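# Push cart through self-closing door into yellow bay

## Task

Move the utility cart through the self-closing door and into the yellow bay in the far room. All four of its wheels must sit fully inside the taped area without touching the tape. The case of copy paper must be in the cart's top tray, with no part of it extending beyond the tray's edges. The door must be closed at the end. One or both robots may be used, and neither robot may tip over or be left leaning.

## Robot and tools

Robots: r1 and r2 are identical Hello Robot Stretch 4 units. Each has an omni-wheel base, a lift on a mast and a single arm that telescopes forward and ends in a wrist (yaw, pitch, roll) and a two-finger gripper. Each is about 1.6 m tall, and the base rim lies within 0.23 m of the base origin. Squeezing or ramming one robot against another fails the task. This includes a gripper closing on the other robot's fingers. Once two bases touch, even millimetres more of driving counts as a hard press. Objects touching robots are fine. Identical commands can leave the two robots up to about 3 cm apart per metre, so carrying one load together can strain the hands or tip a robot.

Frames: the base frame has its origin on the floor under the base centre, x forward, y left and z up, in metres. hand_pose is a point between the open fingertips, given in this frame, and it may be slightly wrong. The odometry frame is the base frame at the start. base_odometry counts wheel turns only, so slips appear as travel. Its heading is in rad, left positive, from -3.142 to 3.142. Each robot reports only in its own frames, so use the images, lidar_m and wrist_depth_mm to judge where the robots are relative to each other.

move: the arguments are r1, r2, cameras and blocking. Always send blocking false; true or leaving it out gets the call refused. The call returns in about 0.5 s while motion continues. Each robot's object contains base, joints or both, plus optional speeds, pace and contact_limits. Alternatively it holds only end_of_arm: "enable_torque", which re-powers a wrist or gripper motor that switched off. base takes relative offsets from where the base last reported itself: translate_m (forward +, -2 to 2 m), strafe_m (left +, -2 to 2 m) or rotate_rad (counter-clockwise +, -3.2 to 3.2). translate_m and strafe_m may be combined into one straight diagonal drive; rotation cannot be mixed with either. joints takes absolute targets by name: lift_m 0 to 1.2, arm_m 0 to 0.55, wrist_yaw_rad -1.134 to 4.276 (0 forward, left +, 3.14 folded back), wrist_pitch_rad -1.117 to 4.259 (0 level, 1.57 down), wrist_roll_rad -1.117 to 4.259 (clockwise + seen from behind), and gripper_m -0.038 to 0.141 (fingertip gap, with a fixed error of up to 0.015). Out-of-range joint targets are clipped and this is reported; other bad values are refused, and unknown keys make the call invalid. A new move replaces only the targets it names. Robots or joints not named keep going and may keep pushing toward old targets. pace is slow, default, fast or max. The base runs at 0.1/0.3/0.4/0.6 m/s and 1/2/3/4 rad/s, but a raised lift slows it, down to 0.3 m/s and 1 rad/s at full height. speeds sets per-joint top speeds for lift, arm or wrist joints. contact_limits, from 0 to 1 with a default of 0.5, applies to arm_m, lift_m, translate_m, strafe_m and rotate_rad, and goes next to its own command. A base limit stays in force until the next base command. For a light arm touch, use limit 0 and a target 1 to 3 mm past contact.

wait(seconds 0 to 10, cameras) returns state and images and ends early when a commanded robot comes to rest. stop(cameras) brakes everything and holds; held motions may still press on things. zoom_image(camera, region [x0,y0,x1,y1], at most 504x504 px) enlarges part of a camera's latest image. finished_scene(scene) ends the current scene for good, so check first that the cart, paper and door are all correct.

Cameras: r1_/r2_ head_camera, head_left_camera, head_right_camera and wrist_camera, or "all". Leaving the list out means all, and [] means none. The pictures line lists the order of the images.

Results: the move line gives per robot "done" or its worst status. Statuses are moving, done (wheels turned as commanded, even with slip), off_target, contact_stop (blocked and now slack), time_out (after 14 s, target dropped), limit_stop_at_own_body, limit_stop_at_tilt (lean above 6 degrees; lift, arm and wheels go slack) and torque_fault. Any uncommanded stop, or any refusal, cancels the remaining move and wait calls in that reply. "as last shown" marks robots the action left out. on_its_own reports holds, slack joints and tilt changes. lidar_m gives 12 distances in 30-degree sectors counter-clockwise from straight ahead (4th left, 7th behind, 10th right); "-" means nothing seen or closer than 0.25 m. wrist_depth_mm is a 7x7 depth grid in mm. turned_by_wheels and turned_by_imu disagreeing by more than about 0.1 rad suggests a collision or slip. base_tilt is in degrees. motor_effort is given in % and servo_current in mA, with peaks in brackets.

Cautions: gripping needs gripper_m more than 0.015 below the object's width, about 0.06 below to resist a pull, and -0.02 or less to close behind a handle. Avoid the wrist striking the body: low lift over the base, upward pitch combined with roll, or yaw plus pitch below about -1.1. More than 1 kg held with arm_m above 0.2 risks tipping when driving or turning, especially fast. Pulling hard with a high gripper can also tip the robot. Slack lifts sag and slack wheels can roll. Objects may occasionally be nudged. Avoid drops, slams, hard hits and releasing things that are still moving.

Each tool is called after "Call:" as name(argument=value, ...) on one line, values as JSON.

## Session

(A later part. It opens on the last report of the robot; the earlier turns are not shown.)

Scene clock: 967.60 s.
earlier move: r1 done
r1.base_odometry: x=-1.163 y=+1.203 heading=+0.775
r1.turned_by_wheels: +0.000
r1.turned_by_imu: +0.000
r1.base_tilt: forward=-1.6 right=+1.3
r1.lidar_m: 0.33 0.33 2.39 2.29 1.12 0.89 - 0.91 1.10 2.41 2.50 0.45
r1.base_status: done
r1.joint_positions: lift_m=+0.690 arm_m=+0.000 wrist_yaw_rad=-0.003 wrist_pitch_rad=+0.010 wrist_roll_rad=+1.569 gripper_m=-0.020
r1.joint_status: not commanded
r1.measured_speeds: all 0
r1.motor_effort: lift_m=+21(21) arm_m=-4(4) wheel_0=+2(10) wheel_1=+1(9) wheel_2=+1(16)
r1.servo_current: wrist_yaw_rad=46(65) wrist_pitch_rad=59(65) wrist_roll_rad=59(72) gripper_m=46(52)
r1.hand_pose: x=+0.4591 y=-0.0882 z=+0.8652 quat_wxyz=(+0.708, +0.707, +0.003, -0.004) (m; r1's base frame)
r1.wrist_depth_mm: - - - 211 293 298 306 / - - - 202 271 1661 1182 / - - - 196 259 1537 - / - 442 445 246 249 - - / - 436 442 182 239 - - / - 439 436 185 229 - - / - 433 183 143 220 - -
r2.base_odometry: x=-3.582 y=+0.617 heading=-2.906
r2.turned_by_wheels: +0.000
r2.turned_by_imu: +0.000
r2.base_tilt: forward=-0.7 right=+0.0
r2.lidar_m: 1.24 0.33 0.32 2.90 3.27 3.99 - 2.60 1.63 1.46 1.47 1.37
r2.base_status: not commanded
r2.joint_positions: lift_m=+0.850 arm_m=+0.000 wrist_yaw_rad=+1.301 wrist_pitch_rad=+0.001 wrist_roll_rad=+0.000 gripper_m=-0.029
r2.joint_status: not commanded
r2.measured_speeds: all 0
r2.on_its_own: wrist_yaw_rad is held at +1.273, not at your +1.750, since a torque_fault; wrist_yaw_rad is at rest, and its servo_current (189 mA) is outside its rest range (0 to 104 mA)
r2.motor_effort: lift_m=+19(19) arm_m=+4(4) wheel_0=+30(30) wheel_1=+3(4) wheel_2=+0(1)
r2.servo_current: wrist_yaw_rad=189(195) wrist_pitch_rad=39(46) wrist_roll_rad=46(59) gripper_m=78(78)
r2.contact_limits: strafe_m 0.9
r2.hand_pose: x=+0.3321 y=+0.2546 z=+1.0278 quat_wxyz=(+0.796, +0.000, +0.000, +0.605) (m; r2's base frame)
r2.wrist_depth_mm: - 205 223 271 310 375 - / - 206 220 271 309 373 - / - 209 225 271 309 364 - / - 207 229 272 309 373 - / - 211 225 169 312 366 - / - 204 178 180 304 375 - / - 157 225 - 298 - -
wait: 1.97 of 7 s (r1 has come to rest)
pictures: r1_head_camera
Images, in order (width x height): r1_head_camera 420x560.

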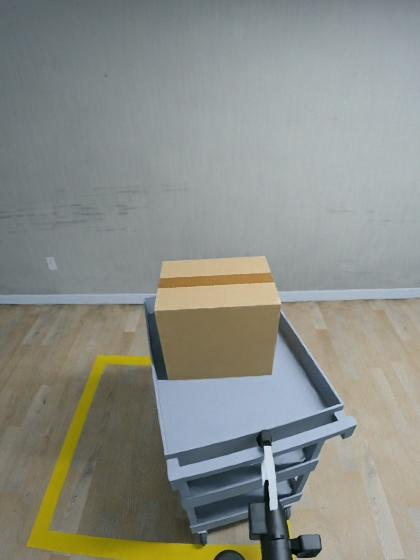

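Call:
move(r1={"base":{"translate_m":0.28,"strafe_m":0.09},"pace":"slow"}, blocking=false, cameras=[])

Call:
wait(seconds=7, cameras=["r1_head_camera","r1_head_right_camera","r1_head_left_camera"])

Scene clock: 974.80 s.
move: r1 moving
r1.base_odometry: x=-1.157 y=+1.215 heading=+0.776
r1.turned_by_wheels: +0.001
r1.turned_by_imu: +0.000
r1.base_tilt: forward=-1.6 right=+1.3
r1.lidar_m: 0.33 0.34 2.38 2.31 1.10 0.91 - 0.92 1.10 2.41 2.47 0.46
r1.base_status: translate_m moving; strafe_m moving
r1.joint_positions: lift_m=+0.690 arm_m=+0.000 wrist_yaw_rad=-0.003 wrist_pitch_rad=+0.010 wrist_roll_rad=+1.569 gripper_m=-0.020
r1.joint_status: not commanded
r1.measured_speeds: translate_m=+0.050 strafe_m=+0.016 rotate_rad=+0.000 lift_m=+0.000 arm_m=+0.000 wrist_yaw_rad=+0.000 wrist_pitch_rad=+0.000 wrist_roll_rad=+0.000
r1.motor_effort: lift_m=+21(21) arm_m=+2(4) wheel_0=+8(11) wheel_1=+10(10) wheel_2=-8(9)
r1.servo_current: wrist_yaw_rad=59(65) wrist_pitch_rad=52(59) wrist_roll_rad=59(59) gripper_m=46(52)
r1.hand_pose: x=+0.4590 y=-0.0882 z=+0.8652 quat_wxyz=(+0.708, +0.707, +0.003, -0.004) (m; r1's base frame)
r1.wrist_depth_mm: - - - 216 298 303 307 / - - - 206 277 1661 1182 / - - - - 263 1618 - / - - - 189 253 - - / - 439 439 236 241 - - / - 436 436 182 229 - - / - 430 179 145 218 - -
r2: as last shown
r2.lidar_m: 1.23 0.32 0.27 2.92 3.30 4.03 - 2.61 1.66 1.47 1.46 1.40
r2.on_its_own: wrist_yaw_rad is held at +1.273, not at your +1.750, since a torque_fault
r2.motor_effort: lift_m=+18(19) arm_m=+4(4) wheel_0=+29(30) wheel_1=+3(3) wheel_2=+0(1)
r2.servo_current: wrist_yaw_rad=182(189) wrist_pitch_rad=46(46) wrist_roll_rad=46(52) gripper_m=65(72)
r2.contact_limits: strafe_m 0.9
r2.wrist_depth_mm: - 206 223 270 309 373 - / - 206 220 271 310 373 - / - 210 224 271 309 362 - / - 207 229 272 310 373 - / - 211 225 169 312 368 - / - 204 178 180 304 377 - / - 157 225 - 298 - -
pictures: none
No camera images: "cameras" was empty.

Scene clock: 978.47 s.
earlier move: r1 done
r1.base_odometry: x=-1.026 y=+1.463 heading=+0.775
r1.turned_by_wheels: -0.001
r1.turned_by_imu: -0.002
r1.base_tilt: forward=-1.6 right=+1.3
r1.lidar_m: 0.34 0.36 2.32 2.20 1.49 1.10 - 1.19 1.51 2.50 2.50 0.43
r1.base_status: done
r1.joint_positions: lift_m=+0.690 arm_m=+0.000 wrist_yaw_rad=-0.004 wrist_pitch_rad=+0.010 wrist_roll_rad=+1.569 gripper_m=-0.020
r1.joint_status: not commanded
r1.measured_speeds: all 0
r1.motor_effort: lift_m=+21(21) arm_m=+4(4) wheel_0=+0(11) wheel_1=+3(10) wheel_2=-4(10)
r1.servo_current: wrist_yaw_rad=59(78) wrist_pitch_rad=52(65) wrist_roll_rad=46(65) gripper_m=39(52)
r1.hand_pose: x=+0.4589 y=-0.0886 z=+0.8652 quat_wxyz=(+0.708, +0.707, +0.002, -0.005) (m; r1's base frame)
r1.wrist_depth_mm: - - - 212 296 301 301 / - - - 202 272 1499 1205 / - - - 194 260 - - / - 442 445 245 251 - - / - 442 442 182 240 - - / - 439 436 185 182 - - / - 430 179 143 220 - -
r2.base_odometry: x=-3.582 y=+0.617 heading=-2.906
r2.turned_by_wheels: +0.000
r2.turned_by_imu: +0.001
r2.base_tilt: forward=-0.7 right=+0.0
r2.lidar_m: 1.23 0.34 0.32 2.92 3.32 4.02 - 2.62 1.63 1.46 1.47 1.39
r2.base_status: not commanded
r2.joint_positions: lift_m=+0.850 arm_m=+0.000 wrist_yaw_rad=+1.301 wrist_pitch_rad=+0.001 wrist_roll_rad=+0.000 gripper_m=-0.029
r2.joint_status: not commanded
r2.measured_speeds: all 0
r2.on_its_own: wrist_yaw_rad is held at +1.273, not at your +1.750, since a torque_fault; wrist_yaw_rad is at rest, and its servo_current (189 mA) is outside its rest range (0 to 104 mA)
r2.motor_effort: lift_m=+19(19) arm_m=+4(5) wheel_0=+29(30) wheel_1=+3(3) wheel_2=+0(1)
r2.servo_current: wrist_yaw_rad=189(195) wrist_pitch_rad=39(46) wrist_roll_rad=52(59) gripper_m=72(78)
r2.contact_limits: strafe_m 0.9
r2.hand_pose: x=+0.3321 y=+0.2546 z=+1.0278 quat_wxyz=(+0.796, +0.000, +0.000, +0.605) (m; r2's base frame)
r2.wrist_depth_mm: - 206 224 271 307 373 - / - 206 220 270 309 373 - / - 210 224 271 310 362 - / - 206 229 272 312 373 - / - 211 225 169 312 366 - / - 204 177 181 304 375 - / - 157 225 - 298 - -
wait: 3.67 of 7 s (r1 has come to rest)
pictures: r1_head_camera, r1_head_left_camera, r1_head_right_camera
Images, in order (width x height): r1_head_camera 420x560, r1_head_left_camera 420x672, r1_head_right_camera 420x672.

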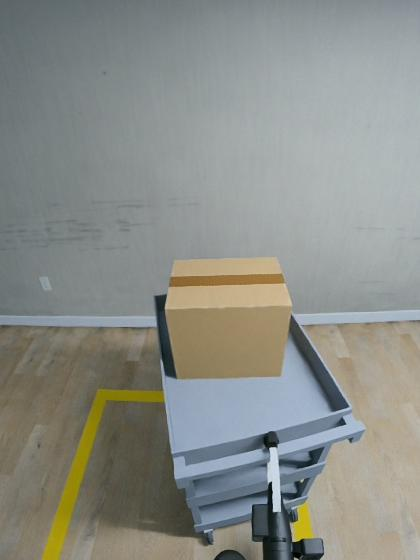

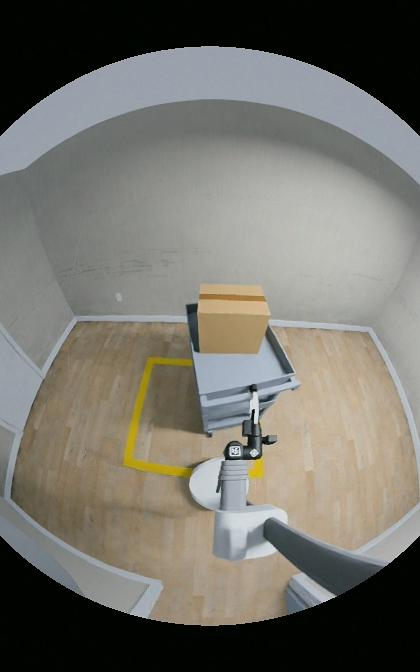

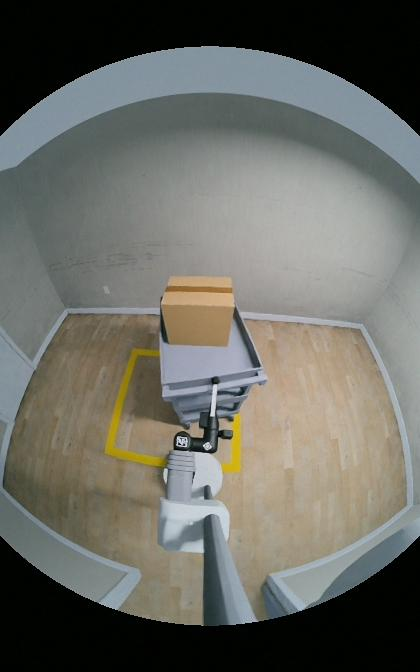

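Call:
move(r1={"base":{"translate_m":-0.05,"strafe_m":0.2},"pace":"slow"}, blocking=false, cameras=[])

Call:
wait(seconds=7, cameras=["r1_head_camera","r1_head_right_camera","r1_head_left_camera"])

Scene clock: 984.93 s.
move: r1 moving
r1.base_odometry: x=-1.037 y=+1.470 heading=+0.775
r1.turned_by_wheels: +0.000
r1.turned_by_imu: -0.001
r1.base_tilt: forward=-1.6 right=+1.3
r1.lidar_m: 0.34 0.35 2.29 2.18 1.46 1.09 - 1.21 1.51 2.51 2.49 0.47
r1.base_status: translate_m moving; strafe_m moving
r1.joint_positions: lift_m=+0.690 arm_m=+0.000 wrist_yaw_rad=-0.004 wrist_pitch_rad=+0.010 wrist_roll_rad=+1.569 gripper_m=-0.020
r1.joint_status: not commanded
r1.measured_speeds: translate_m=-0.012 strafe_m=+0.048 rotate_rad=+0.001 lift_m=+0.000 arm_m=+0.000 wrist_yaw_rad=+0.000 wrist_pitch_rad=+0.000 wrist_roll_rad=+0.000
r1.motor_effort: lift_m=+21(21) arm_m=+4(4) wheel_0=-11(15) wheel_1=+4(6) wheel_2=+1(3)
r1.servo_current: wrist_yaw_rad=52(72) wrist_pitch_rad=59(65) wrist_roll_rad=46(52) gripper_m=52(52)
r1.hand_pose: x=+0.4589 y=-0.0886 z=+0.8652 quat_wxyz=(+0.708, +0.707, +0.002, -0.005) (m; r1's base frame)
r1.wrist_depth_mm: - - - 211 290 297 303 / - - - - 271 1537 1205 / - - - 195 258 - - / - 442 445 245 249 - - / - 439 442 181 239 - - / - 436 200 185 181 - - / - 433 182 143 221 - -
r2: as last shown
r2.turned_by_imu: +0.000
r2.base_tilt: forward=-0.7 right=-0.1
r2.lidar_m: 1.24 0.32 0.30 2.93 3.31 4.01 - 2.62 1.63 1.45 1.49 1.40
r2.on_its_own: wrist_yaw_rad is held at +1.273, not at your +1.750, since a torque_fault
r2.motor_effort: lift_m=+18(19) arm_m=+4(4) wheel_0=+29(30) wheel_1=+3(3) wheel_2=+0(1)
r2.servo_current: wrist_yaw_rad=176(189) wrist_pitch_rad=39(46) wrist_roll_rad=46(52) gripper_m=72(72)
r2.contact_limits: strafe_m 0.9
r2.wrist_depth_mm: - 206 224 270 309 375 - / - 206 220 271 309 375 - / - 211 225 271 310 362 - / - 206 229 272 312 375 - / - 211 225 169 312 364 - / - 204 177 180 306 375 - / - 157 225 - 298 - -
pictures: none
No camera images: "cameras" was empty.

Scene clock: 987.73 s.
earlier move: r1 done
r1.base_odometry: x=-1.201 y=+1.571 heading=+0.775
r1.turned_by_wheels: +0.000
r1.turned_by_imu: +0.001
r1.base_tilt: forward=-1.6 right=+1.2
r1.lidar_m: 0.41 0.44 2.05 2.00 1.39 1.02 1.00 1.28 1.44 2.69 2.57 0.42
r1.base_status: done
r1.joint_positions: lift_m=+0.690 arm_m=+0.000 wrist_yaw_rad=-0.003 wrist_pitch_rad=+0.010 wrist_roll_rad=+1.569 gripper_m=-0.020
r1.joint_status: not commanded
r1.measured_speeds: all 0
r1.motor_effort: lift_m=+21(21) arm_m=-3(4) wheel_0=-6(15) wheel_1=+1(6) wheel_2=+4(6)
r1.servo_current: wrist_yaw_rad=59(72) wrist_pitch_rad=52(72) wrist_roll_rad=52(65) gripper_m=46(52)
r1.hand_pose: x=+0.4591 y=-0.0882 z=+0.8652 quat_wxyz=(+0.708, +0.707, +0.003, -0.004) (m; r1's base frame)
r1.wrist_depth_mm: - - - 162 222 1576 - / - - - 164 224 - - / - 415 421 226 227 - - / - 433 439 228 229 - - / - 449 455 170 232 - - / - 473 473 185 185 - - / - 138 162 140 236 - -
r2.base_odometry: x=-3.582 y=+0.617 heading=-2.906
r2.turned_by_wheels: +0.000
r2.turned_by_imu: +0.000
r2.base_tilt: forward=-0.7 right=+0.0
r2.lidar_m: 1.23 0.34 0.28 2.92 3.32 4.02 - 2.65 1.63 1.46 1.46 1.39
r2.base_status: not commanded
r2.joint_positions: lift_m=+0.850 arm_m=+0.000 wrist_yaw_rad=+1.301 wrist_pitch_rad=+0.001 wrist_roll_rad=+0.000 gripper_m=-0.029
r2.joint_status: not commanded
r2.measured_speeds: all 0
r2.on_its_own: wrist_yaw_rad is held at +1.273, not at your +1.750, since a torque_fault; wrist_yaw_rad is at rest, and its servo_current (189 mA) is outside its rest range (0 to 104 mA)
r2.motor_effort: lift_m=+18(19) arm_m=+4(4) wheel_0=+30(30) wheel_1=+3(3) wheel_2=+0(1)
r2.servo_current: wrist_yaw_rad=189(195) wrist_pitch_rad=46(46) wrist_roll_rad=46(59) gripper_m=59(72)
r2.contact_limits: strafe_m 0.9
r2.hand_pose: x=+0.3321 y=+0.2546 z=+1.0278 quat_wxyz=(+0.796, +0.000, +0.000, +0.605) (m; r2's base frame)
r2.wrist_depth_mm: - 205 223 271 309 373 - / - 206 220 271 309 373 - / - 209 224 271 309 362 - / - 207 229 271 312 373 - / - 211 225 169 310 366 - / - 204 177 180 304 377 - / - 157 226 - 298 - -
wait: 2.80 of 7 s (r1 has come to rest)
pictures: r1_head_camera, r1_head_left_camera, r1_head_right_camera
Images, in order (width x height): r1_head_camera 420x560, r1_head_left_camera 420x672, r1_head_right_camera 420x672.

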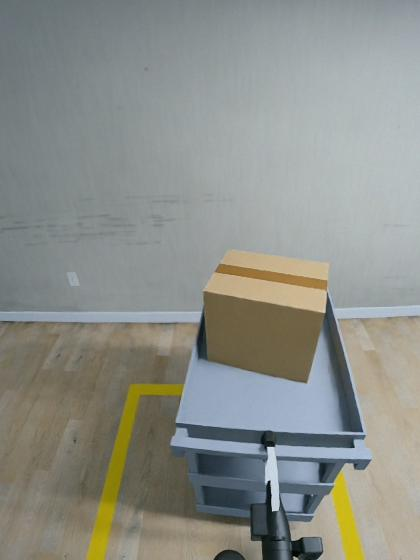

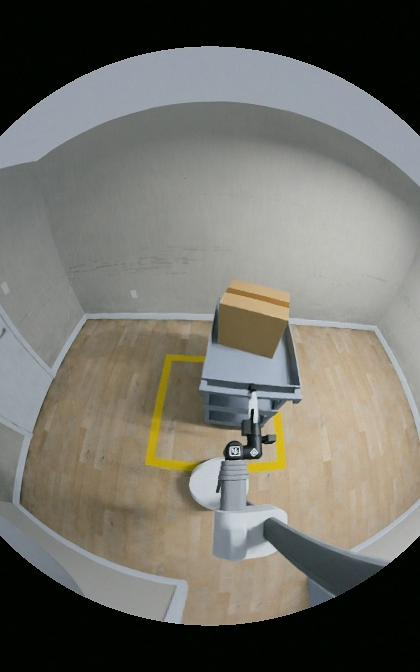

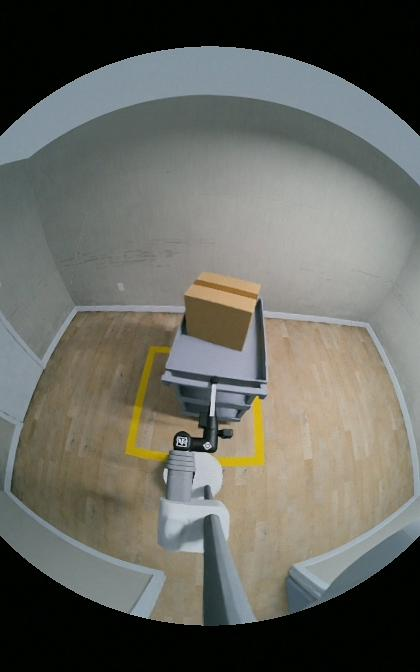

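Call:
move(r1={"base":{"translate_m":-0.12},"pace":"slow"}, blocking=false, cameras=[])

Call:
wait(seconds=5, cameras=[])

Call:
move(r1={"joints":{"gripper_m":0.12}}, blocking=false, cameras=[])

Call:
wait(seconds=3, cameras=[])

Call:
move(r1={"base":{"translate_m":-0.2},"pace":"slow"}, blocking=false, cameras=[])

Call:
wait(seconds=6, cameras=["r1_head_camera"])

Call:
move(r1={"base":{"strafe_m":0.75}}, blocking=false, cameras=[])

Call:
wait(seconds=6, cameras=["r1_head_camera","r1_head_right_camera"])

Scene clock: 999.60 s.
move: r1 moving
r1.base_odometry: x=-1.210 y=+1.562 heading=+0.775
r1.turned_by_wheels: +0.000
r1.turned_by_imu: +0.000
r1.base_tilt: forward=-1.5 right=+1.3
r1.lidar_m: 0.40 0.44 2.06 2.00 1.37 1.02 0.98 1.27 1.43 2.68 2.57 0.43
r1.base_status: translate_m moving
r1.joint_positions: lift_m=+0.690 arm_m=+0.000 wrist_yaw_rad=+0.002 wrist_pitch_rad=+0.010 wrist_roll_rad=+1.569 gripper_m=-0.020
r1.joint_status: not commanded
r1.measured_speeds: translate_m=-0.050 strafe_m=+0.001 rotate_rad=+0.001 lift_m=+0.000 arm_m=+0.000 wrist_yaw_rad=+0.024 wrist_pitch_rad=+0.000 wrist_roll_rad=+0.000
r1.motor_effort: lift_m=+21(21) arm_m=-4(4) wheel_0=-5(10) wheel_1=-5(7) wheel_2=+13(13)
r1.servo_current: wrist_yaw_rad=59(65) wrist_pitch_rad=59(65) wrist_roll_rad=39(65) gripper_m=46(46)
r1.hand_pose: x=+0.4595 y=-0.0868 z=+0.8652 quat_wxyz=(+0.708, +0.707, +0.004, -0.003) (m; r1's base frame)
r1.wrist_depth_mm: - - - 155 214 1576 - / - - 539 158 218 - - / - 413 418 413 222 - - / - 436 439 166 227 - - / - 459 466 169 231 - - / - 492 480 185 183 - - / - 137 154 140 243 - -
r2: as last shown
r2.lidar_m: 1.24 0.35 0.30 2.92 3.31 4.01 - 2.63 1.60 1.47 1.47 1.39
r2.on_its_own: wrist_yaw_rad is held at +1.273, not at your +1.750, since a torque_fault
r2.motor_effort: lift_m=+18(19) arm_m=+4(4) wheel_0=+29(30) wheel_1=+3(3) wheel_2=+1(1)
r2.servo_current: wrist_yaw_rad=182(189) wrist_pitch_rad=39(39) wrist_roll_rad=46(52) gripper_m=72(72)
r2.contact_limits: strafe_m 0.9
r2.wrist_depth_mm: - 205 224 271 310 373 - / - 206 220 271 310 373 - / - 210 225 271 310 362 - / - 207 229 272 309 370 - / - 211 225 169 310 364 - / - 204 177 181 304 377 - / - 157 227 - 298 - -
pictures: none
No camera images: "cameras" was empty.

Scene clock: 1001.57 s.
earlier move: r1 done
r1.base_odometry: x=-1.287 y=+1.487 heading=+0.776
r1.turned_by_wheels: +0.000
r1.turned_by_imu: +0.001
r1.base_tilt: forward=-1.6 right=+1.3
r1.lidar_m: 0.41 0.40 2.10 2.02 1.24 0.89 0.85 1.22 1.29 2.69 2.72 0.42
r1.base_status: done
r1.joint_positions: lift_m=+0.690 arm_m=+0.000 wrist_yaw_rad=+0.005 wrist_pitch_rad=+0.010 wrist_roll_rad=+1.569 gripper_m=-0.020
r1.joint_status: not commanded
r1.measured_speeds: all 0
r1.motor_effort: lift_m=+21(21) arm_m=-4(4) wheel_0=+2(10) wheel_1=-1(8) wheel_2=+7(14)
r1.servo_current: wrist_yaw_rad=46(72) wrist_pitch_rad=52(65) wrist_roll_rad=65(78) gripper_m=46(52)
r1.hand_pose: x=+0.4597 y=-0.0860 z=+0.8652 quat_wxyz=(+0.708, +0.707, +0.005, -0.002) (m; r1's base frame)
r1.wrist_depth_mm: - - - 156 214 1537 - / - - 488 159 219 - - / - 415 418 221 224 - - / - 433 436 224 227 - - / - 455 459 168 231 - - / - 488 477 185 233 - - / - 138 154 136 240 - -
r2.base_odometry: x=-3.582 y=+0.617 heading=-2.906
r2.turned_by_wheels: +0.000
r2.turned_by_imu: +0.000
r2.base_tilt: forward=-0.7 right=-0.1
r2.lidar_m: 1.23 0.32 0.31 2.93 3.32 4.00 - 2.59 1.63 1.45 1.48 1.37
r2.base_status: not commanded
r2.joint_positions: lift_m=+0.850 arm_m=+0.000 wrist_yaw_rad=+1.301 wrist_pitch_rad=+0.001 wrist_roll_rad=+0.000 gripper_m=-0.029
r2.joint_status: not commanded
r2.measured_speeds: all 0
r2.on_its_own: wrist_yaw_rad is held at +1.273, not at your +1.750, since a torque_fault; wrist_yaw_rad is at rest, and its servo_current (176 mA) is outside its rest range (0 to 104 mA)
r2.motor_effort: lift_m=+18(19) arm_m=+4(4) wheel_0=+29(30) wheel_1=+3(3) wheel_2=+0(1)
r2.servo_current: wrist_yaw_rad=176(195) wrist_pitch_rad=39(46) wrist_roll_rad=46(59) gripper_m=72(78)
r2.contact_limits: strafe_m 0.9
r2.hand_pose: x=+0.3321 y=+0.2546 z=+1.0278 quat_wxyz=(+0.796, +0.000, +0.000, +0.605) (m; r2's base frame)
r2.wrist_depth_mm: - 205 223 270 309 373 - / - 206 220 271 309 373 - / - 211 224 272 309 362 - / - 206 229 273 310 375 - / - 211 225 169 312 366 - / - 204 177 181 304 377 - / - 157 226 - 300 - -
wait: 1.97 of 5 s (r1 has come to rest)
pictures: none
No camera images: "cameras" was empty.

Scene clock: 1002.07 s.
move: r1 moving
r1.base_odometry: x=-1.287 y=+1.487 heading=+0.776
r1.turned_by_wheels: +0.000
r1.turned_by_imu: +0.000
r1.base_tilt: forward=-1.5 right=+1.3
r1.lidar_m: 0.41 0.44 2.08 2.01 1.24 0.88 0.86 1.18 1.27 2.70 2.74 0.43
r1.base_status: not commanded
r1.joint_positions: lift_m=+0.690 arm_m=+0.000 wrist_yaw_rad=+0.005 wrist_pitch_rad=+0.010 wrist_roll_rad=+1.569 gripper_m=+0.005
r1.joint_status: gripper_m moving
r1.measured_speeds: translate_m=+0.000 strafe_m=+0.000 rotate_rad=-0.001 lift_m=+0.000 arm_m=+0.000 wrist_yaw_rad=+0.000 wrist_pitch_rad=+0.000 wrist_roll_rad=+0.000
r1.motor_effort: lift_m=+21(21) arm_m=-3(4) wheel_0=+3(3) wheel_1=-1(1) wheel_2=+5(7)
r1.servo_current: wrist_yaw_rad=52(59) wrist_pitch_rad=59(65) wrist_roll_rad=65(65) gripper_m=78(78)
r1.hand_pose: x=+0.4597 y=-0.0860 z=+0.8652 quat_wxyz=(+0.708, +0.707, +0.005, -0.002) (m; r1's base frame)
r1.wrist_depth_mm: - - - 159 217 1576 - / - - - 161 220 - - / - 418 418 223 225 - - / - 436 439 227 229 - - / - 459 466 171 235 - - / - 488 480 189 236 - - / - 508 158 147 242 580 -
r2: as last shown
r2.base_tilt: forward=-0.7 right=+0.0
r2.lidar_m: 1.22 0.33 0.31 2.92 3.30 4.01 - 2.62 1.65 1.45 1.48 1.39
r2.on_its_own: wrist_yaw_rad is held at +1.273, not at your +1.750, since a torque_fault
r2.motor_effort: lift_m=+19(19) arm_m=+4(4) wheel_0=+29(30) wheel_1=+3(3) wheel_2=+0(1)
r2.servo_current: wrist_yaw_rad=189(202) wrist_pitch_rad=39(39) wrist_roll_rad=33(52) gripper_m=65(72)
r2.contact_limits: strafe_m 0.9
r2.wrist_depth_mm: - 206 224 270 309 373 - / - 206 220 272 309 370 - / - 210 224 272 309 364 - / - 207 229 273 309 375 - / - 211 225 169 310 364 - / - 204 177 181 306 377 - / - 157 225 - 298 - -
pictures: none
No camera images: "cameras" was empty.

Scene clock: 1003.73 s.
earlier move: r1 done
r1.base_odometry: x=-1.287 y=+1.487 heading=+0.776
r1.turned_by_wheels: +0.000
r1.turned_by_imu: +0.000
r1.base_tilt: forward=-1.6 right=+1.3
r1.lidar_m: 0.41 0.43 2.08 2.00 1.25 0.89 0.89 1.17 1.27 2.71 2.72 0.40
r1.base_status: not commanded
r1.joint_positions: lift_m=+0.690 arm_m=+0.000 wrist_yaw_rad=+0.005 wrist_pitch_rad=+0.010 wrist_roll_rad=+1.569 gripper_m=+0.120
r1.joint_status: all done
r1.measured_speeds: all 0
r1.motor_effort: lift_m=+21(21) arm_m=+2(4) wheel_0=+3(3) wheel_1=+0(1) wheel_2=+4(7)
r1.servo_current: wrist_yaw_rad=52(65) wrist_pitch_rad=65(65) wrist_roll_rad=52(65) gripper_m=39(104)
r1.hand_pose: x=+0.4597 y=-0.0860 z=+0.8652 quat_wxyz=(+0.708, +0.707, +0.005, -0.002) (m; r1's base frame)
r1.wrist_depth_mm: - - - 159 217 1537 - / - - - 162 222 - - / - 421 421 224 227 - - / - 439 439 227 229 - - / - 459 466 173 236 - - / - 492 484 189 237 - - / - 508 156 152 182 1430 -
r2.base_odometry: x=-3.582 y=+0.617 heading=-2.906
r2.turned_by_wheels: +0.000
r2.turned_by_imu: +0.000
r2.base_tilt: forward=-0.8 right=+0.0
r2.lidar_m: 1.24 0.33 0.32 2.91 3.29 4.01 - 2.61 1.63 1.46 1.48 1.38
r2.base_status: not commanded
r2.joint_positions: lift_m=+0.850 arm_m=+0.000 wrist_yaw_rad=+1.301 wrist_pitch_rad=+0.001 wrist_roll_rad=+0.000 gripper_m=-0.029
r2.joint_status: not commanded
r2.measured_speeds: all 0
r2.on_its_own: wrist_yaw_rad is held at +1.273, not at your +1.750, since a torque_fault; wrist_yaw_rad is at rest, and its servo_current (182 mA) is outside its rest range (0 to 104 mA)
r2.motor_effort: lift_m=+19(19) arm_m=+4(4) wheel_0=+29(30) wheel_1=+3(3) wheel_2=+0(1)
r2.servo_current: wrist_yaw_rad=182(202) wrist_pitch_rad=46(46) wrist_roll_rad=46(65) gripper_m=72(72)
r2.contact_limits: strafe_m 0.9
r2.hand_pose: x=+0.3321 y=+0.2546 z=+1.0278 quat_wxyz=(+0.796, +0.000, +0.000, +0.605) (m; r2's base frame)
r2.wrist_depth_mm: - 206 223 270 307 373 - / - 206 220 271 309 370 - / - 209 225 272 310 362 - / - 207 229 272 309 375 - / - 211 225 169 310 366 - / - 204 178 180 303 377 - / - 157 226 - 298 - -
wait: 1.67 of 3 s (r1 has come to rest)
pictures: none
No camera images: "cameras" was empty.

Scene clock: 1004.23 s.
move: r1 moving
r1.base_odometry: x=-1.296 y=+1.478 heading=+0.775
r1.turned_by_wheels: +0.000
r1.turned_by_imu: -0.001
r1.base_tilt: forward=-1.6 right=+1.3
r1.lidar_m: 0.41 0.47 2.09 2.00 1.22 0.87 0.85 1.18 1.24 2.71 2.74 0.42
r1.base_status: translate_m moving
r1.joint_positions: lift_m=+0.690 arm_m=+0.000 wrist_yaw_rad=+0.002 wrist_pitch_rad=+0.002 wrist_roll_rad=+1.569 gripper_m=+0.120
r1.joint_status: not commanded
r1.measured_speeds: translate_m=-0.049 strafe_m=-0.001 rotate_rad=-0.001 lift_m=+0.000 arm_m=+0.000 wrist_yaw_rad=+0.000 wrist_pitch_rad=+0.000 wrist_roll_rad=+0.000
r1.motor_effort: lift_m=+20(21) arm_m=+4(4) wheel_0=-6(6) wheel_1=-5(6) wheel_2=+6(7)
r1.servo_current: wrist_yaw_rad=39(65) wrist_pitch_rad=39(72) wrist_roll_rad=39(65) gripper_m=46(46)
r1.hand_pose: x=+0.4594 y=-0.0869 z=+0.8674 quat_wxyz=(+0.708, +0.707, +0.001, +0.000) (m; r1's base frame)
r1.wrist_depth_mm: - - - - 229 1464 - / - - - 173 233 - - / - 436 439 179 237 - - / - 449 452 445 242 - - / - 477 473 462 246 - - / - 193 496 492 211 181 - / - 140 525 145 255 1708 -
r2: as last shown
r2.base_tilt: forward=-0.7 right=-0.1
r2.lidar_m: 1.23 0.35 0.32 2.90 3.30 4.03 - 2.58 1.64 1.43 1.45 1.40
r2.on_its_own: wrist_yaw_rad is held at +1.273, not at your +1.750, since a torque_fault
r2.servo_current: wrist_yaw_rad=189(189) wrist_pitch_rad=39(46) wrist_roll_rad=46(52) gripper_m=65(78)
r2.contact_limits: strafe_m 0.9
r2.wrist_depth_mm: - 205 223 270 309 373 - / - 206 220 272 309 373 - / - 210 224 271 310 362 - / - 206 229 272 310 375 - / - 211 226 169 312 366 - / - 204 177 181 304 377 - / - 157 226 - 297 - -
pictures: none
No camera images: "cameras" was empty.

Scene clock: 1007.00 s.
earlier move: r1 done
r1.base_odometry: x=-1.430 y=+1.347 heading=+0.775
r1.turned_by_wheels: +0.000
r1.turned_by_imu: +0.000
r1.base_tilt: forward=-1.6 right=+1.3
r1.lidar_m: 0.58 2.19 2.09 2.01 0.94 0.67 0.75 1.13 1.06 2.69 2.80 0.59
r1.base_status: done
r1.joint_positions: lift_m=+0.690 arm_m=+0.000 wrist_yaw_rad=+0.002 wrist_pitch_rad=+0.002 wrist_roll_rad=+1.569 gripper_m=+0.120
r1.joint_status: not commanded
r1.measured_speeds: all 0
r1.motor_effort: lift_m=+20(21) arm_m=+4(4) wheel_0=-3(7) wheel_1=-3(7) wheel_2=+3(7)
r1.servo_current: wrist_yaw_rad=39(72) wrist_pitch_rad=39(72) wrist_roll_rad=52(65) gripper_m=39(52)
r1.hand_pose: x=+0.4594 y=-0.0869 z=+0.8674 quat_wxyz=(+0.708, +0.707, +0.001, +0.000) (m; r1's base frame)
r1.wrist_depth_mm: - - - 355 - 1618 1182 / - - - 357 418 424 424 / - - 621 364 424 - - / - - 647 370 430 - - / - - 668 668 439 - - / - 193 699 382 191 197 - / - 138 - 144 - - -
r2.base_odometry: x=-3.582 y=+0.617 heading=-2.906
r2.turned_by_wheels: +0.000
r2.turned_by_imu: +0.000
r2.base_tilt: forward=-0.7 right=+0.0
r2.lidar_m: 1.24 0.33 0.32 2.93 3.31 3.99 - 2.58 1.65 1.47 1.47 1.40
r2.base_status: not commanded
r2.joint_positions: lift_m=+0.850 arm_m=+0.000 wrist_yaw_rad=+1.301 wrist_pitch_rad=+0.001 wrist_roll_rad=+0.000 gripper_m=-0.029
r2.joint_status: not commanded
r2.measured_speeds: all 0
r2.on_its_own: wrist_yaw_rad is held at +1.273, not at your +1.750, since a torque_fault; wrist_yaw_rad is at rest, and its servo_current (182 mA) is outside its rest range (0 to 104 mA)
r2.motor_effort: lift_m=+19(19) arm_m=+4(5) wheel_0=+30(30) wheel_1=+3(3) wheel_2=+0(1)
r2.servo_current: wrist_yaw_rad=182(195) wrist_pitch_rad=39(46) wrist_roll_rad=39(59) gripper_m=59(78)
r2.contact_limits: strafe_m 0.9
r2.hand_pose: x=+0.3321 y=+0.2546 z=+1.0278 quat_wxyz=(+0.796, +0.000, +0.000, +0.605) (m; r2's base frame)
r2.wrist_depth_mm: - 205 223 270 307 375 - / - 206 220 271 310 373 - / - 210 224 272 309 362 - / - 207 229 272 310 375 - / - 211 225 169 314 364 - / - 204 177 181 306 375 - / - 157 226 - 298 - -
wait: 2.77 of 6 s (r1 has come to rest)
pictures: r1_head_camera
Images, in order (width x height): r1_head_camera 420x560.

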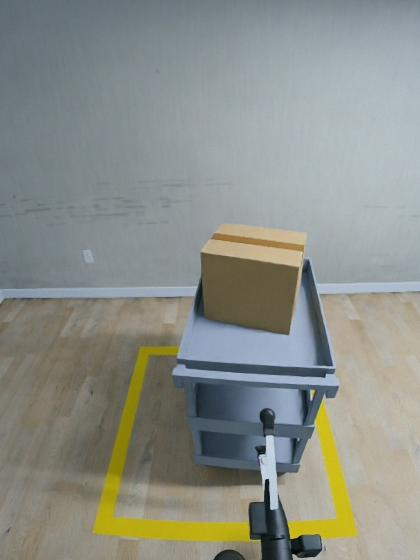

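Scene clock: 1007.50 s.
move: r1 moving
r1.base_odometry: x=-1.455 y=+1.373 heading=+0.775
r1.turned_by_wheels: +0.000
r1.turned_by_imu: +0.000
r1.base_tilt: forward=-1.6 right=+1.3
r1.lidar_m: 0.59 2.19 2.06 1.99 0.94 0.69 0.64 1.15 1.10 2.72 2.84 0.62
r1.base_status: strafe_m moving
r1.joint_positions: lift_m=+0.690 arm_m=+0.000 wrist_yaw_rad=+0.002 wrist_pitch_rad=+0.002 wrist_roll_rad=+1.569 gripper_m=+0.120
r1.joint_status: not commanded
r1.measured_speeds: translate_m=+0.000 strafe_m=+0.140 rotate_rad=+0.000 lift_m=+0.000 arm_m=+0.000 wrist_yaw_rad=+0.000 wrist_pitch_rad=+0.000 wrist_roll_rad=+0.000
r1.motor_effort: lift_m=+20(20) arm_m=+4(4) wheel_0=-9(11) wheel_1=+8(10) wheel_2=-1(1)
r1.servo_current: wrist_yaw_rad=59(59) wrist_pitch_rad=39(46) wrist_roll_rad=59(59) gripper_m=39(46)
r1.hand_pose: x=+0.4594 y=-0.0869 z=+0.8674 quat_wxyz=(+0.708, +0.707, +0.001, +0.000) (m; r1's base frame)
r1.wrist_depth_mm: - - - 357 421 445 427 / - - - 362 421 - - / - - 627 627 430 - - / - - 647 627 436 - - / - - 676 676 442 - - / - 193 699 387 191 196 - / - 139 - 144 - 480 -
r2: as last shown
r2.lidar_m: 1.21 0.34 0.30 2.89 3.31 4.04 - 2.66 1.63 1.46 1.48 1.36
r2.on_its_own: wrist_yaw_rad is held at +1.273, not at your +1.750, since a torque_fault
r2.motor_effort: lift_m=+19(19) arm_m=+4(4) wheel_0=+30(30) wheel_1=+3(3) wheel_2=+0(1)
r2.servo_current: wrist_yaw_rad=189(189) wrist_pitch_rad=39(46) wrist_roll_rad=46(65) gripper_m=59(72)
r2.contact_limits: strafe_m 0.9
r2.wrist_depth_mm: - 206 224 270 309 373 - / - 206 221 271 310 370 - / - 210 224 271 309 364 - / - 206 229 271 309 373 - / - 211 225 169 310 364 - / - 204 177 181 303 377 - / - 157 224 - 298 - -
pictures: none
No camera images: "cameras" was empty.

Scene clock: 1010.83 s.
earlier move: r1 done
r1.base_odometry: x=-1.954 y=+1.883 heading=+0.775
r1.turned_by_wheels: +0.000
r1.turned_by_imu: +0.004
r1.base_tilt: forward=-1.6 right=+1.3
r1.lidar_m: 2.11 1.83 1.33 1.28 0.96 0.68 0.65 0.69 1.72 2.76 0.89 0.85
r1.base_status: done
r1.joint_positions: lift_m=+0.690 arm_m=+0.000 wrist_yaw_rad=+0.002 wrist_pitch_rad=+0.002 wrist_roll_rad=+1.569 gripper_m=+0.120
r1.joint_status: not commanded
r1.measured_speeds: all 0
r1.motor_effort: lift_m=+20(20) arm_m=+4(4) wheel_0=-2(12) wheel_1=+1(11) wheel_2=+0(2)
r1.servo_current: wrist_yaw_rad=46(78) wrist_pitch_rad=46(52) wrist_roll_rad=33(78) gripper_m=46(52)
r1.hand_pose: x=+0.4594 y=-0.0869 z=+0.8674 quat_wxyz=(+0.708, +0.707, +0.001, +0.000) (m; r1's base frame)
r1.wrist_depth_mm: - - - - - 1708 1205 / - - - - - 1708 1205 / - - - - - 1661 1182 / - - - - - 1618 1255 / - - - - - 1708 1255 / - 193 - - 191 213 1281 / - 139 - 145 - 1708 1255
r2.base_odometry: x=-3.582 y=+0.617 heading=-2.906
r2.turned_by_wheels: +0.000
r2.turned_by_imu: +0.000
r2.base_tilt: forward=-0.7 right=+0.0
r2.lidar_m: 1.22 0.35 0.33 2.91 3.30 4.01 - 2.61 1.63 1.47 1.47 1.38
r2.base_status: not commanded
r2.joint_positions: lift_m=+0.850 arm_m=+0.000 wrist_yaw_rad=+1.301 wrist_pitch_rad=+0.001 wrist_roll_rad=+0.000 gripper_m=-0.029
r2.joint_status: not commanded
r2.measured_speeds: all 0
r2.on_its_own: wrist_yaw_rad is held at +1.273, not at your +1.750, since a torque_fault; wrist_yaw_rad is at rest, and its servo_current (195 mA) is outside its rest range (0 to 104 mA)
r2.motor_effort: lift_m=+19(19) arm_m=+4(4) wheel_0=+29(30) wheel_1=+3(3) wheel_2=+0(1)
r2.servo_current: wrist_yaw_rad=195(195) wrist_pitch_rad=39(46) wrist_roll_rad=52(65) gripper_m=72(78)
r2.contact_limits: strafe_m 0.9
r2.hand_pose: x=+0.3321 y=+0.2546 z=+1.0278 quat_wxyz=(+0.796, +0.000, +0.000, +0.605) (m; r2's base frame)
r2.wrist_depth_mm: - 206 224 271 310 373 - / - 206 221 271 310 373 - / - 209 225 272 309 362 - / - 208 229 272 312 375 - / - 211 225 169 310 364 - / - 204 177 181 304 377 - / - 158 226 - 298 - -
wait: 3.33 of 6 s (r1 has come to rest)
pictures: r1_head_camera, r1_head_right_camera
Images, in order (width x height): r1_head_camera 420x560, r1_head_right_camera 420x672.

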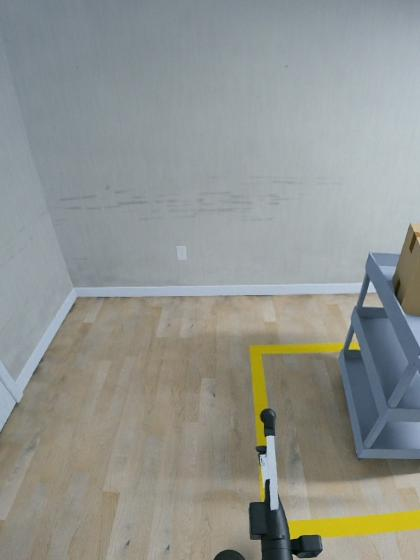

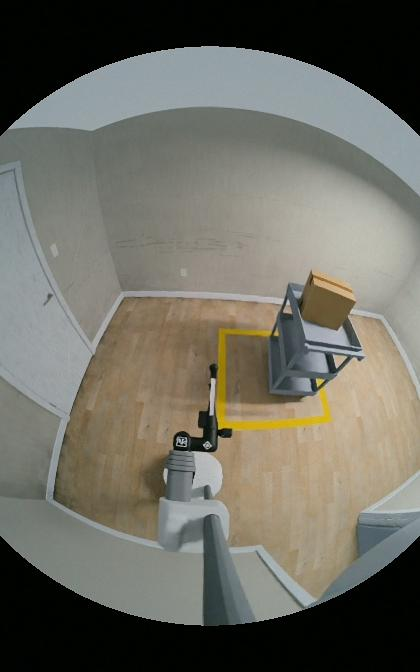

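Call:
move(r1={"base":{"translate_m":0.9}}, r2={"joints":{"gripper_m":0.1}}, blocking=false, cameras=[])

Call:
wait(seconds=2.5, cameras=["r2_head_left_camera"])

Call:
move(r2={"base":{"strafe_m":-0.15},"pace":"slow"}, blocking=false, cameras=[])

Call:
wait(seconds=4, cameras=[])

Call:
move(r1={"base":{"rotate_rad":-1.4}}, blocking=false, cameras=[])

Call:
wait(seconds=5, cameras=["r1_head_camera","r2_head_left_camera"])

Scene clock: 1020.27 s.
move: r1 moving; r2 moving
r1.base_odometry: x=-1.932 y=+1.905 heading=+0.776
r1.turned_by_wheels: +0.000
r1.turned_by_imu: +0.000
r1.base_tilt: forward=-1.6 right=+1.3
r1.lidar_m: 2.09 1.85 1.34 1.26 0.97 0.72 0.67 0.73 1.74 2.90 0.85 0.84
r1.base_status: translate_m moving
r1.joint_positions: lift_m=+0.690 arm_m=+0.000 wrist_yaw_rad=+0.002 wrist_pitch_rad=+0.002 wrist_roll_rad=+1.569 gripper_m=+0.120
r1.joint_status: not commanded
r1.measured_speeds: translate_m=+0.122 strafe_m=+0.000 rotate_rad=+0.001 lift_m=+0.000 arm_m=+0.000 wrist_yaw_rad=+0.000 wrist_pitch_rad=+0.000 wrist_roll_rad=+0.000
r1.motor_effort: lift_m=+20(20) arm_m=+4(4) wheel_0=+6(8) wheel_1=+7(8) wheel_2=-8(9)
r1.servo_current: wrist_yaw_rad=52(65) wrist_pitch_rad=39(52) wrist_roll_rad=59(65) gripper_m=39(52)
r1.hand_pose: x=+0.4594 y=-0.0869 z=+0.8674 quat_wxyz=(+0.708, +0.707, +0.001, +0.000) (m; r1's base frame)
r1.wrist_depth_mm: - - - - - 1661 1205 / - - - - - 1618 1182 / - - - - - 1661 1160 / - - - - - 1708 1281 / - - - - - 1708 1255 / - 193 - - 191 213 1281 / - 139 - 144 - 1708 1255
r2.base_odometry: x=-3.582 y=+0.617 heading=-2.906
r2.turned_by_wheels: +0.000
r2.turned_by_imu: +0.000
r2.base_tilt: forward=-0.7 right=+0.0
r2.lidar_m: 1.22 0.33 0.33 2.92 3.29 4.03 - 2.63 1.64 1.45 1.47 1.39
r2.base_status: not commanded
r2.joint_positions: lift_m=+0.850 arm_m=+0.000 wrist_yaw_rad=+1.301 wrist_pitch_rad=+0.001 wrist_roll_rad=+0.000 gripper_m=-0.003
r2.joint_status: gripper_m moving
r2.measured_speeds: translate_m=+0.000 strafe_m=-0.001 rotate_rad=-0.003 lift_m=+0.000 arm_m=+0.000 wrist_yaw_rad=+0.000 wrist_pitch_rad=+0.000 wrist_roll_rad=+0.000
r2.on_its_own: wrist_yaw_rad is held at +1.273, not at your +1.750, since a torque_fault
r2.motor_effort: lift_m=+19(19) arm_m=+4(4) wheel_0=+25(30) wheel_1=+3(3) wheel_2=+1(1)
r2.servo_current: wrist_yaw_rad=176(189) wrist_pitch_rad=39(39) wrist_roll_rad=46(52) gripper_m=91(98)
r2.contact_limits: strafe_m 0.9
r2.hand_pose: x=+0.3321 y=+0.2546 z=+1.0278 quat_wxyz=(+0.796, +0.000, +0.000, +0.605) (m; r2's base frame)
r2.wrist_depth_mm: - 208 225 274 317 375 - / - 209 225 277 319 375 - / - 210 224 278 317 375 - / - 210 229 278 319 375 - / - 210 225 203 320 375 - / - 207 182 182 306 379 - / - 207 230 - 129 - -
pictures: none
No camera images: "cameras" was empty.

Scene clock: 1021.77 s.
earlier move: r1 moving; r2 done
r1.base_odometry: x=-1.654 y=+2.178 heading=+0.775
r1.turned_by_wheels: +0.000
r1.turned_by_imu: -0.001
r1.base_tilt: forward=-1.6 right=+1.2
r1.lidar_m: 1.70 1.77 1.28 1.26 1.35 1.13 1.04 1.12 1.93 0.81 0.61 0.88
r1.base_status: translate_m moving
r1.joint_positions: lift_m=+0.690 arm_m=+0.000 wrist_yaw_rad=+0.002 wrist_pitch_rad=+0.002 wrist_roll_rad=+1.569 gripper_m=+0.120
r1.joint_status: not commanded
r1.measured_speeds: translate_m=+0.299 strafe_m=-0.001 rotate_rad=-0.006 lift_m=+0.000 arm_m=+0.000 wrist_yaw_rad=+0.000 wrist_pitch_rad=+0.000 wrist_roll_rad=+0.000
r1.motor_effort: lift_m=+20(20) arm_m=+4(4) wheel_0=+6(9) wheel_1=+4(8) wheel_2=-5(10)
r1.servo_current: wrist_yaw_rad=33(65) wrist_pitch_rad=33(52) wrist_roll_rad=46(65) gripper_m=46(52)
r1.hand_pose: x=+0.4594 y=-0.0869 z=+0.8674 quat_wxyz=(+0.708, +0.707, +0.001, +0.000) (m; r1's base frame)
r1.wrist_depth_mm: - - - - - - 1229 / - - - - - 1499 1229 / - - - - - 1499 1229 / - - - - - 1464 1255 / - - - - - 1499 1255 / - 193 - - 190 201 1255 / - 139 - 144 - - 1255
r2.base_odometry: x=-3.582 y=+0.618 heading=-2.907
r2.turned_by_wheels: -0.001
r2.turned_by_imu: -0.001
r2.base_tilt: forward=-0.7 right=+0.0
r2.lidar_m: 1.21 0.34 0.31 2.89 3.30 3.99 - 2.63 1.64 1.46 1.47 1.41
r2.base_status: not commanded
r2.joint_positions: lift_m=+0.850 arm_m=+0.000 wrist_yaw_rad=+1.300 wrist_pitch_rad=+0.001 wrist_roll_rad=+0.000 gripper_m=+0.100
r2.joint_status: all done
r2.measured_speeds: all 0
r2.on_its_own: wrist_yaw_rad is held at +1.273, not at your +1.750, since a torque_fault
r2.motor_effort: lift_m=+19(19) arm_m=+4(4) wheel_0=+10(30) wheel_1=+3(3) wheel_2=+0(1)
r2.servo_current: wrist_yaw_rad=163(195) wrist_pitch_rad=39(46) wrist_roll_rad=33(59) gripper_m=52(137)
r2.contact_limits: strafe_m 0.9
r2.hand_pose: x=+0.3323 y=+0.2545 z=+1.0278 quat_wxyz=(+0.796, +0.000, +0.000, +0.605) (m; r2's base frame)
r2.wrist_depth_mm: - 240 195 310 366 - - / - 241 193 314 368 - - / - 242 195 315 366 - - / - 243 200 315 368 - - / - 244 200 317 362 - - / - 236 196 310 197 - - / - 236 200 - 394 - -
wait: 1.50 of 2.5 s (r2 has come to rest)
pictures: r2_head_left_camera
Images, in order (width x height): r2_head_left_camera 420x672.

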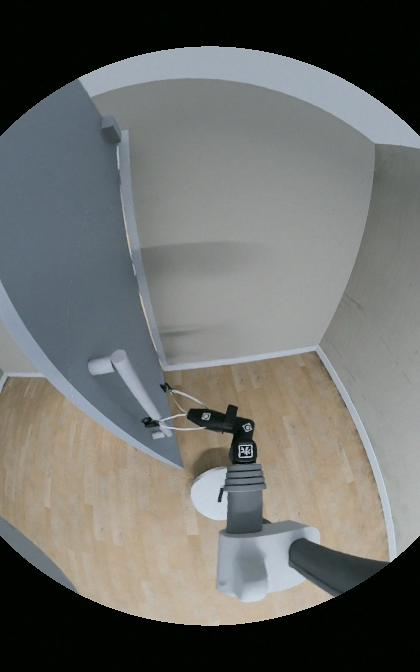

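Scene clock: 1022.27 s.
earlier move: r1 moving
move: r2 moving
r1.base_odometry: x=-1.547 y=+2.283 heading=+0.776
r1.turned_by_wheels: +0.000
r1.turned_by_imu: +0.000
r1.base_tilt: forward=-1.6 right=+1.2
r1.lidar_m: 1.53 1.62 1.28 1.25 1.34 1.28 1.23 1.26 2.01 0.58 0.63 0.92
r1.base_status: translate_m moving
r1.joint_positions: lift_m=+0.690 arm_m=+0.000 wrist_yaw_rad=+0.002 wrist_pitch_rad=+0.002 wrist_roll_rad=+1.569 gripper_m=+0.120
r1.joint_status: not commanded
r1.measured_speeds: translate_m=+0.301 strafe_m=+0.001 rotate_rad=-0.001 lift_m=+0.000 arm_m=+0.000 wrist_yaw_rad=+0.000 wrist_pitch_rad=+0.000 wrist_roll_rad=+0.000
r1.motor_effort: lift_m=+20(20) arm_m=+4(4) wheel_0=+5(6) wheel_1=+3(7) wheel_2=-6(6)
r1.servo_current: wrist_yaw_rad=46(65) wrist_pitch_rad=39(52) wrist_roll_rad=46(52) gripper_m=46(46)
r1.hand_pose: x=+0.4594 y=-0.0869 z=+0.8674 quat_wxyz=(+0.708, +0.707, +0.001, +0.000) (m; r1's base frame)
r1.wrist_depth_mm: - - - - - - 1205 / - - - - - - 1255 / - - - - - - 1255 / - - - - - - 1255 / - - - - - - 1229 / - 193 - - 190 196 1281 / - 138 - 144 - - 1255
r2.base_odometry: x=-3.585 y=+0.632 heading=-2.907
r2.turned_by_wheels: +0.001
r2.turned_by_imu: +0.001
r2.base_tilt: forward=-0.7 right=+0.0
r2.lidar_m: 1.23 0.36 0.33 2.92 3.31 4.03 - 2.58 1.63 1.44 1.45 1.39
r2.base_status: strafe_m moving
r2.joint_positions: lift_m=+0.850 arm_m=+0.000 wrist_yaw_rad=+1.298 wrist_pitch_rad=+0.001 wrist_roll_rad=+0.000 gripper_m=+0.100
r2.joint_status: not commanded
r2.measured_speeds: translate_m=+0.000 strafe_m=-0.057 rotate_rad=-0.001 lift_m=+0.000 arm_m=+0.000 wrist_yaw_rad=-0.015 wrist_pitch_rad=+0.000 wrist_roll_rad=+0.000
r2.on_its_own: wrist_yaw_rad is held at +1.273, not at your +1.750, since a torque_fault
r2.motor_effort: lift_m=+19(19) arm_m=+4(4) wheel_0=+17(19) wheel_1=-8(8) wheel_2=-1(1)
r2.servo_current: wrist_yaw_rad=150(182) wrist_pitch_rad=46(46) wrist_roll_rad=46(52) gripper_m=52(52)
r2.hand_pose: x=+0.3328 y=+0.2541 z=+1.0278 quat_wxyz=(+0.797, +0.000, +0.000, +0.604) (m; r2's base frame)
r2.wrist_depth_mm: - 242 201 317 373 - - / - 244 198 317 375 - - / - 244 200 319 373 - - / - 246 202 319 375 - - / - 246 203 320 368 - - / - 241 200 320 195 - - / - 237 263 - 392 - -
pictures: none
No camera images: "cameras" was empty.

Scene clock: 1024.27 s.
earlier move: r1 done; r2 moving
r1.base_odometry: x=-1.312 y=+2.513 heading=+0.776
r1.turned_by_wheels: +0.000
r1.turned_by_imu: +0.000
r1.base_tilt: forward=-1.6 right=+1.3
r1.lidar_m: 1.21 1.27 1.32 1.22 1.32 1.61 1.54 1.62 0.60 0.60 0.66 1.26
r1.base_status: done
r1.joint_positions: lift_m=+0.690 arm_m=+0.000 wrist_yaw_rad=+0.002 wrist_pitch_rad=+0.002 wrist_roll_rad=+1.569 gripper_m=+0.120
r1.joint_status: not commanded
r1.measured_speeds: all 0
r1.motor_effort: lift_m=+20(20) arm_m=+4(4) wheel_0=+3(8) wheel_1=+1(7) wheel_2=+2(6)
r1.servo_current: wrist_yaw_rad=59(65) wrist_pitch_rad=39(52) wrist_roll_rad=46(72) gripper_m=39(46)
r1.hand_pose: x=+0.4594 y=-0.0869 z=+0.8674 quat_wxyz=(+0.708, +0.707, +0.001, +0.000) (m; r1's base frame)
r1.wrist_depth_mm: - - - - - - - / - - - - - - - / - - - - - - - / - - - - - - - / - - - - - - - / - 193 - - 191 197 - / - 139 - 144 - - -
r2.base_odometry: x=-3.617 y=+0.763 heading=-2.907
r2.turned_by_wheels: -0.001
r2.turned_by_imu: -0.001
r2.base_tilt: forward=-0.7 right=+0.1
r2.lidar_m: 1.27 1.16 0.93 0.86 3.45 4.17 - 2.35 1.47 1.29 1.34 1.41
r2.base_status: strafe_m moving
r2.joint_positions: lift_m=+0.850 arm_m=+0.000 wrist_yaw_rad=+1.275 wrist_pitch_rad=+0.001 wrist_roll_rad=+0.000 gripper_m=+0.100
r2.joint_status: not commanded
r2.measured_speeds: all 0
r2.on_its_own: wrist_yaw_rad is held at +1.273, not at your +1.750, since a torque_fault
r2.motor_effort: lift_m=+19(19) arm_m=+4(4) wheel_0=+1(19) wheel_1=-5(8) wheel_2=-1(2)
r2.servo_current: wrist_yaw_rad=33(182) wrist_pitch_rad=39(46) wrist_roll_rad=39(65) gripper_m=46(59)
r2.hand_pose: x=+0.3385 y=+0.2504 z=+1.0278 quat_wxyz=(+0.803, +0.000, +0.000, +0.595) (m; r2's base frame)
r2.wrist_depth_mm: - - - - - - - / - - - - - - - / - - - - - - - / - - - - - - - / - - - - - - - / - - 189 - 185 - - / - - - - - - -
wait: 2.00 of 4 s (r1 has come to rest)
pictures: none
No camera images: "cameras" was empty.

Scene clock: 1024.77 s.
earlier move: r2 done
move: r1 moving
r1.base_odometry: x=-1.312 y=+2.513 heading=+0.523
r1.turned_by_wheels: -0.253
r1.turned_by_imu: -0.254
r1.base_tilt: forward=-1.6 right=+1.3
r1.lidar_m: 1.23 1.22 1.43 1.22 1.26 1.52 1.55 1.56 2.23 0.58 0.61 0.76
r1.base_status: rotate_rad moving
r1.joint_positions: lift_m=+0.690 arm_m=+0.000 wrist_yaw_rad=+0.002 wrist_pitch_rad=+0.002 wrist_roll_rad=+1.569 gripper_m=+0.120
r1.joint_status: not commanded
r1.measured_speeds: translate_m=-0.001 strafe_m=+0.003 rotate_rad=-0.974 lift_m=+0.000 arm_m=+0.000 wrist_yaw_rad=+0.000 wrist_pitch_rad=+0.000 wrist_roll_rad=+0.000
r1.motor_effort: lift_m=+20(20) arm_m=+4(4) wheel_0=+7(8) wheel_1=+7(7) wheel_2=+7(7)
r1.servo_current: wrist_yaw_rad=52(59) wrist_pitch_rad=39(46) wrist_roll_rad=39(59) gripper_m=46(46)
r1.hand_pose: x=+0.4594 y=-0.0869 z=+0.8674 quat_wxyz=(+0.708, +0.707, +0.001, +0.000) (m; r1's base frame)
r1.wrist_depth_mm: - - - - - - 1138 / - - - - - - 1138 / - - - - - - 1078 / - - - - - - - / - - - - - - - / - 193 - - 190 196 - / - 139 - 145 - - -
r2.base_odometry: x=-3.617 y=+0.763 heading=-2.907
r2.turned_by_wheels: +0.000
r2.turned_by_imu: +0.000
r2.base_tilt: forward=-0.7 right=+0.1
r2.lidar_m: 1.25 1.24 1.09 1.02 3.46 4.20 - 2.35 1.48 1.32 1.32 1.39
r2.base_status: done
r2.joint_positions: lift_m=+0.850 arm_m=+0.000 wrist_yaw_rad=+1.275 wrist_pitch_rad=+0.001 wrist_roll_rad=+0.000 gripper_m=+0.100
r2.joint_status: not commanded
r2.measured_speeds: all 0
r2.on_its_own: wrist_yaw_rad is held at +1.273, not at your +1.750, since a torque_fault
r2.motor_effort: lift_m=+18(19) arm_m=+4(4) wheel_0=+3(3) wheel_1=-4(5) wheel_2=+0(0)
r2.servo_current: wrist_yaw_rad=46(52) wrist_pitch_rad=39(46) wrist_roll_rad=33(59) gripper_m=46(52)
r2.hand_pose: x=+0.3385 y=+0.2504 z=+1.0278 quat_wxyz=(+0.803, +0.000, +0.000, +0.595) (m; r2's base frame)
r2.wrist_depth_mm: - - - - - - - / - - - - - - - / - - - - - - - / - - - - - - - / - - 904 - - - - / - - 188 - 185 - - / - - - - - - -
pictures: none
No camera images: "cameras" was empty.

Scene clock: 1026.23 s.
earlier move: r1 done
r1.base_odometry: x=-1.312 y=+2.513 heading=-0.624
r1.turned_by_wheels: -1.147
r1.turned_by_imu: -1.153
r1.base_tilt: forward=-1.6 right=+1.3
r1.lidar_m: 0.59 0.70 1.23 1.22 1.37 1.26 1.24 1.41 1.56 1.54 2.21 0.58
r1.base_status: done
r1.joint_positions: lift_m=+0.690 arm_m=+0.000 wrist_yaw_rad=+0.002 wrist_pitch_rad=+0.002 wrist_roll_rad=+1.569 gripper_m=+0.120
r1.joint_status: not commanded
r1.measured_speeds: all 0
r1.motor_effort: lift_m=+20(20) arm_m=+2(4) wheel_0=+2(9) wheel_1=+3(8) wheel_2=+1(8)
r1.servo_current: wrist_yaw_rad=46(65) wrist_pitch_rad=46(46) wrist_roll_rad=39(65) gripper_m=39(46)
r1.hand_pose: x=+0.4594 y=-0.0869 z=+0.8674 quat_wxyz=(+0.708, +0.707, +0.001, +0.000) (m; r1's base frame)
r1.wrist_depth_mm: - - - 334 342 1499 1078 / - - - 342 345 759 - / - - - 355 359 - - / - - 627 373 - - - / - - 500 392 392 - - / - 439 442 407 211 196 - / - 488 492 145 - - -
r2.base_odometry: x=-3.617 y=+0.763 heading=-2.907
r2.turned_by_wheels: +0.000
r2.turned_by_imu: +0.000
r2.base_tilt: forward=-0.7 right=+0.1
r2.lidar_m: 1.26 1.26 1.36 2.97 3.47 4.19 - 2.34 1.49 1.32 1.32 1.39
r2.base_status: done
r2.joint_positions: lift_m=+0.850 arm_m=+0.000 wrist_yaw_rad=+1.275 wrist_pitch_rad=+0.001 wrist_roll_rad=+0.000 gripper_m=+0.100
r2.joint_status: not commanded
r2.measured_speeds: all 0
r2.on_its_own: wrist_yaw_rad is held at +1.273, not at your +1.750, since a torque_fault
r2.motor_effort: lift_m=+19(19) arm_m=+4(4) wheel_0=+2(3) wheel_1=-4(5) wheel_2=+0(0)
r2.servo_current: wrist_yaw_rad=46(59) wrist_pitch_rad=46(46) wrist_roll_rad=46(59) gripper_m=46(59)
r2.hand_pose: x=+0.3385 y=+0.2504 z=+1.0278 quat_wxyz=(+0.803, +0.000, +0.000, +0.595) (m; r2's base frame)
r2.wrist_depth_mm: - - - - - - - / - - - - - - - / - - - - - - - / - - - - - - - / - - - - - - - / - - 195 - 185 - - / - - - - - - -
wait: 1.47 of 5 s (r1 has come to rest)
pictures: r1_head_camera, r2_head_left_camera
Images, in order (width x height): r1_head_camera 420x560, r2_head_left_camera 420x672.

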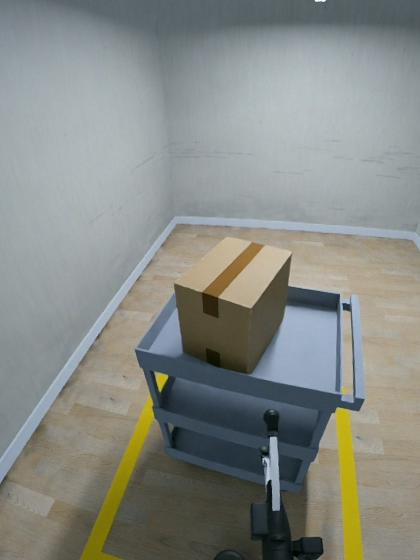

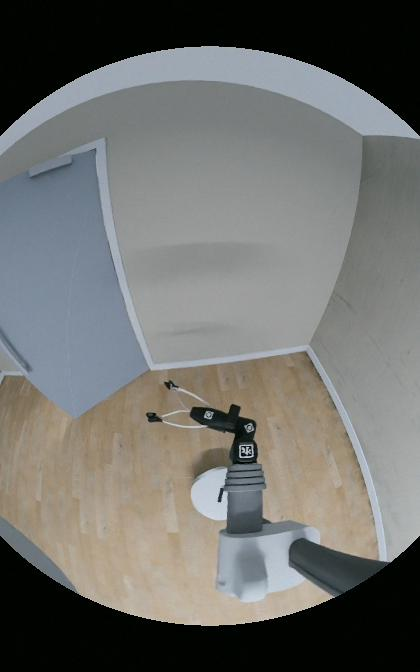

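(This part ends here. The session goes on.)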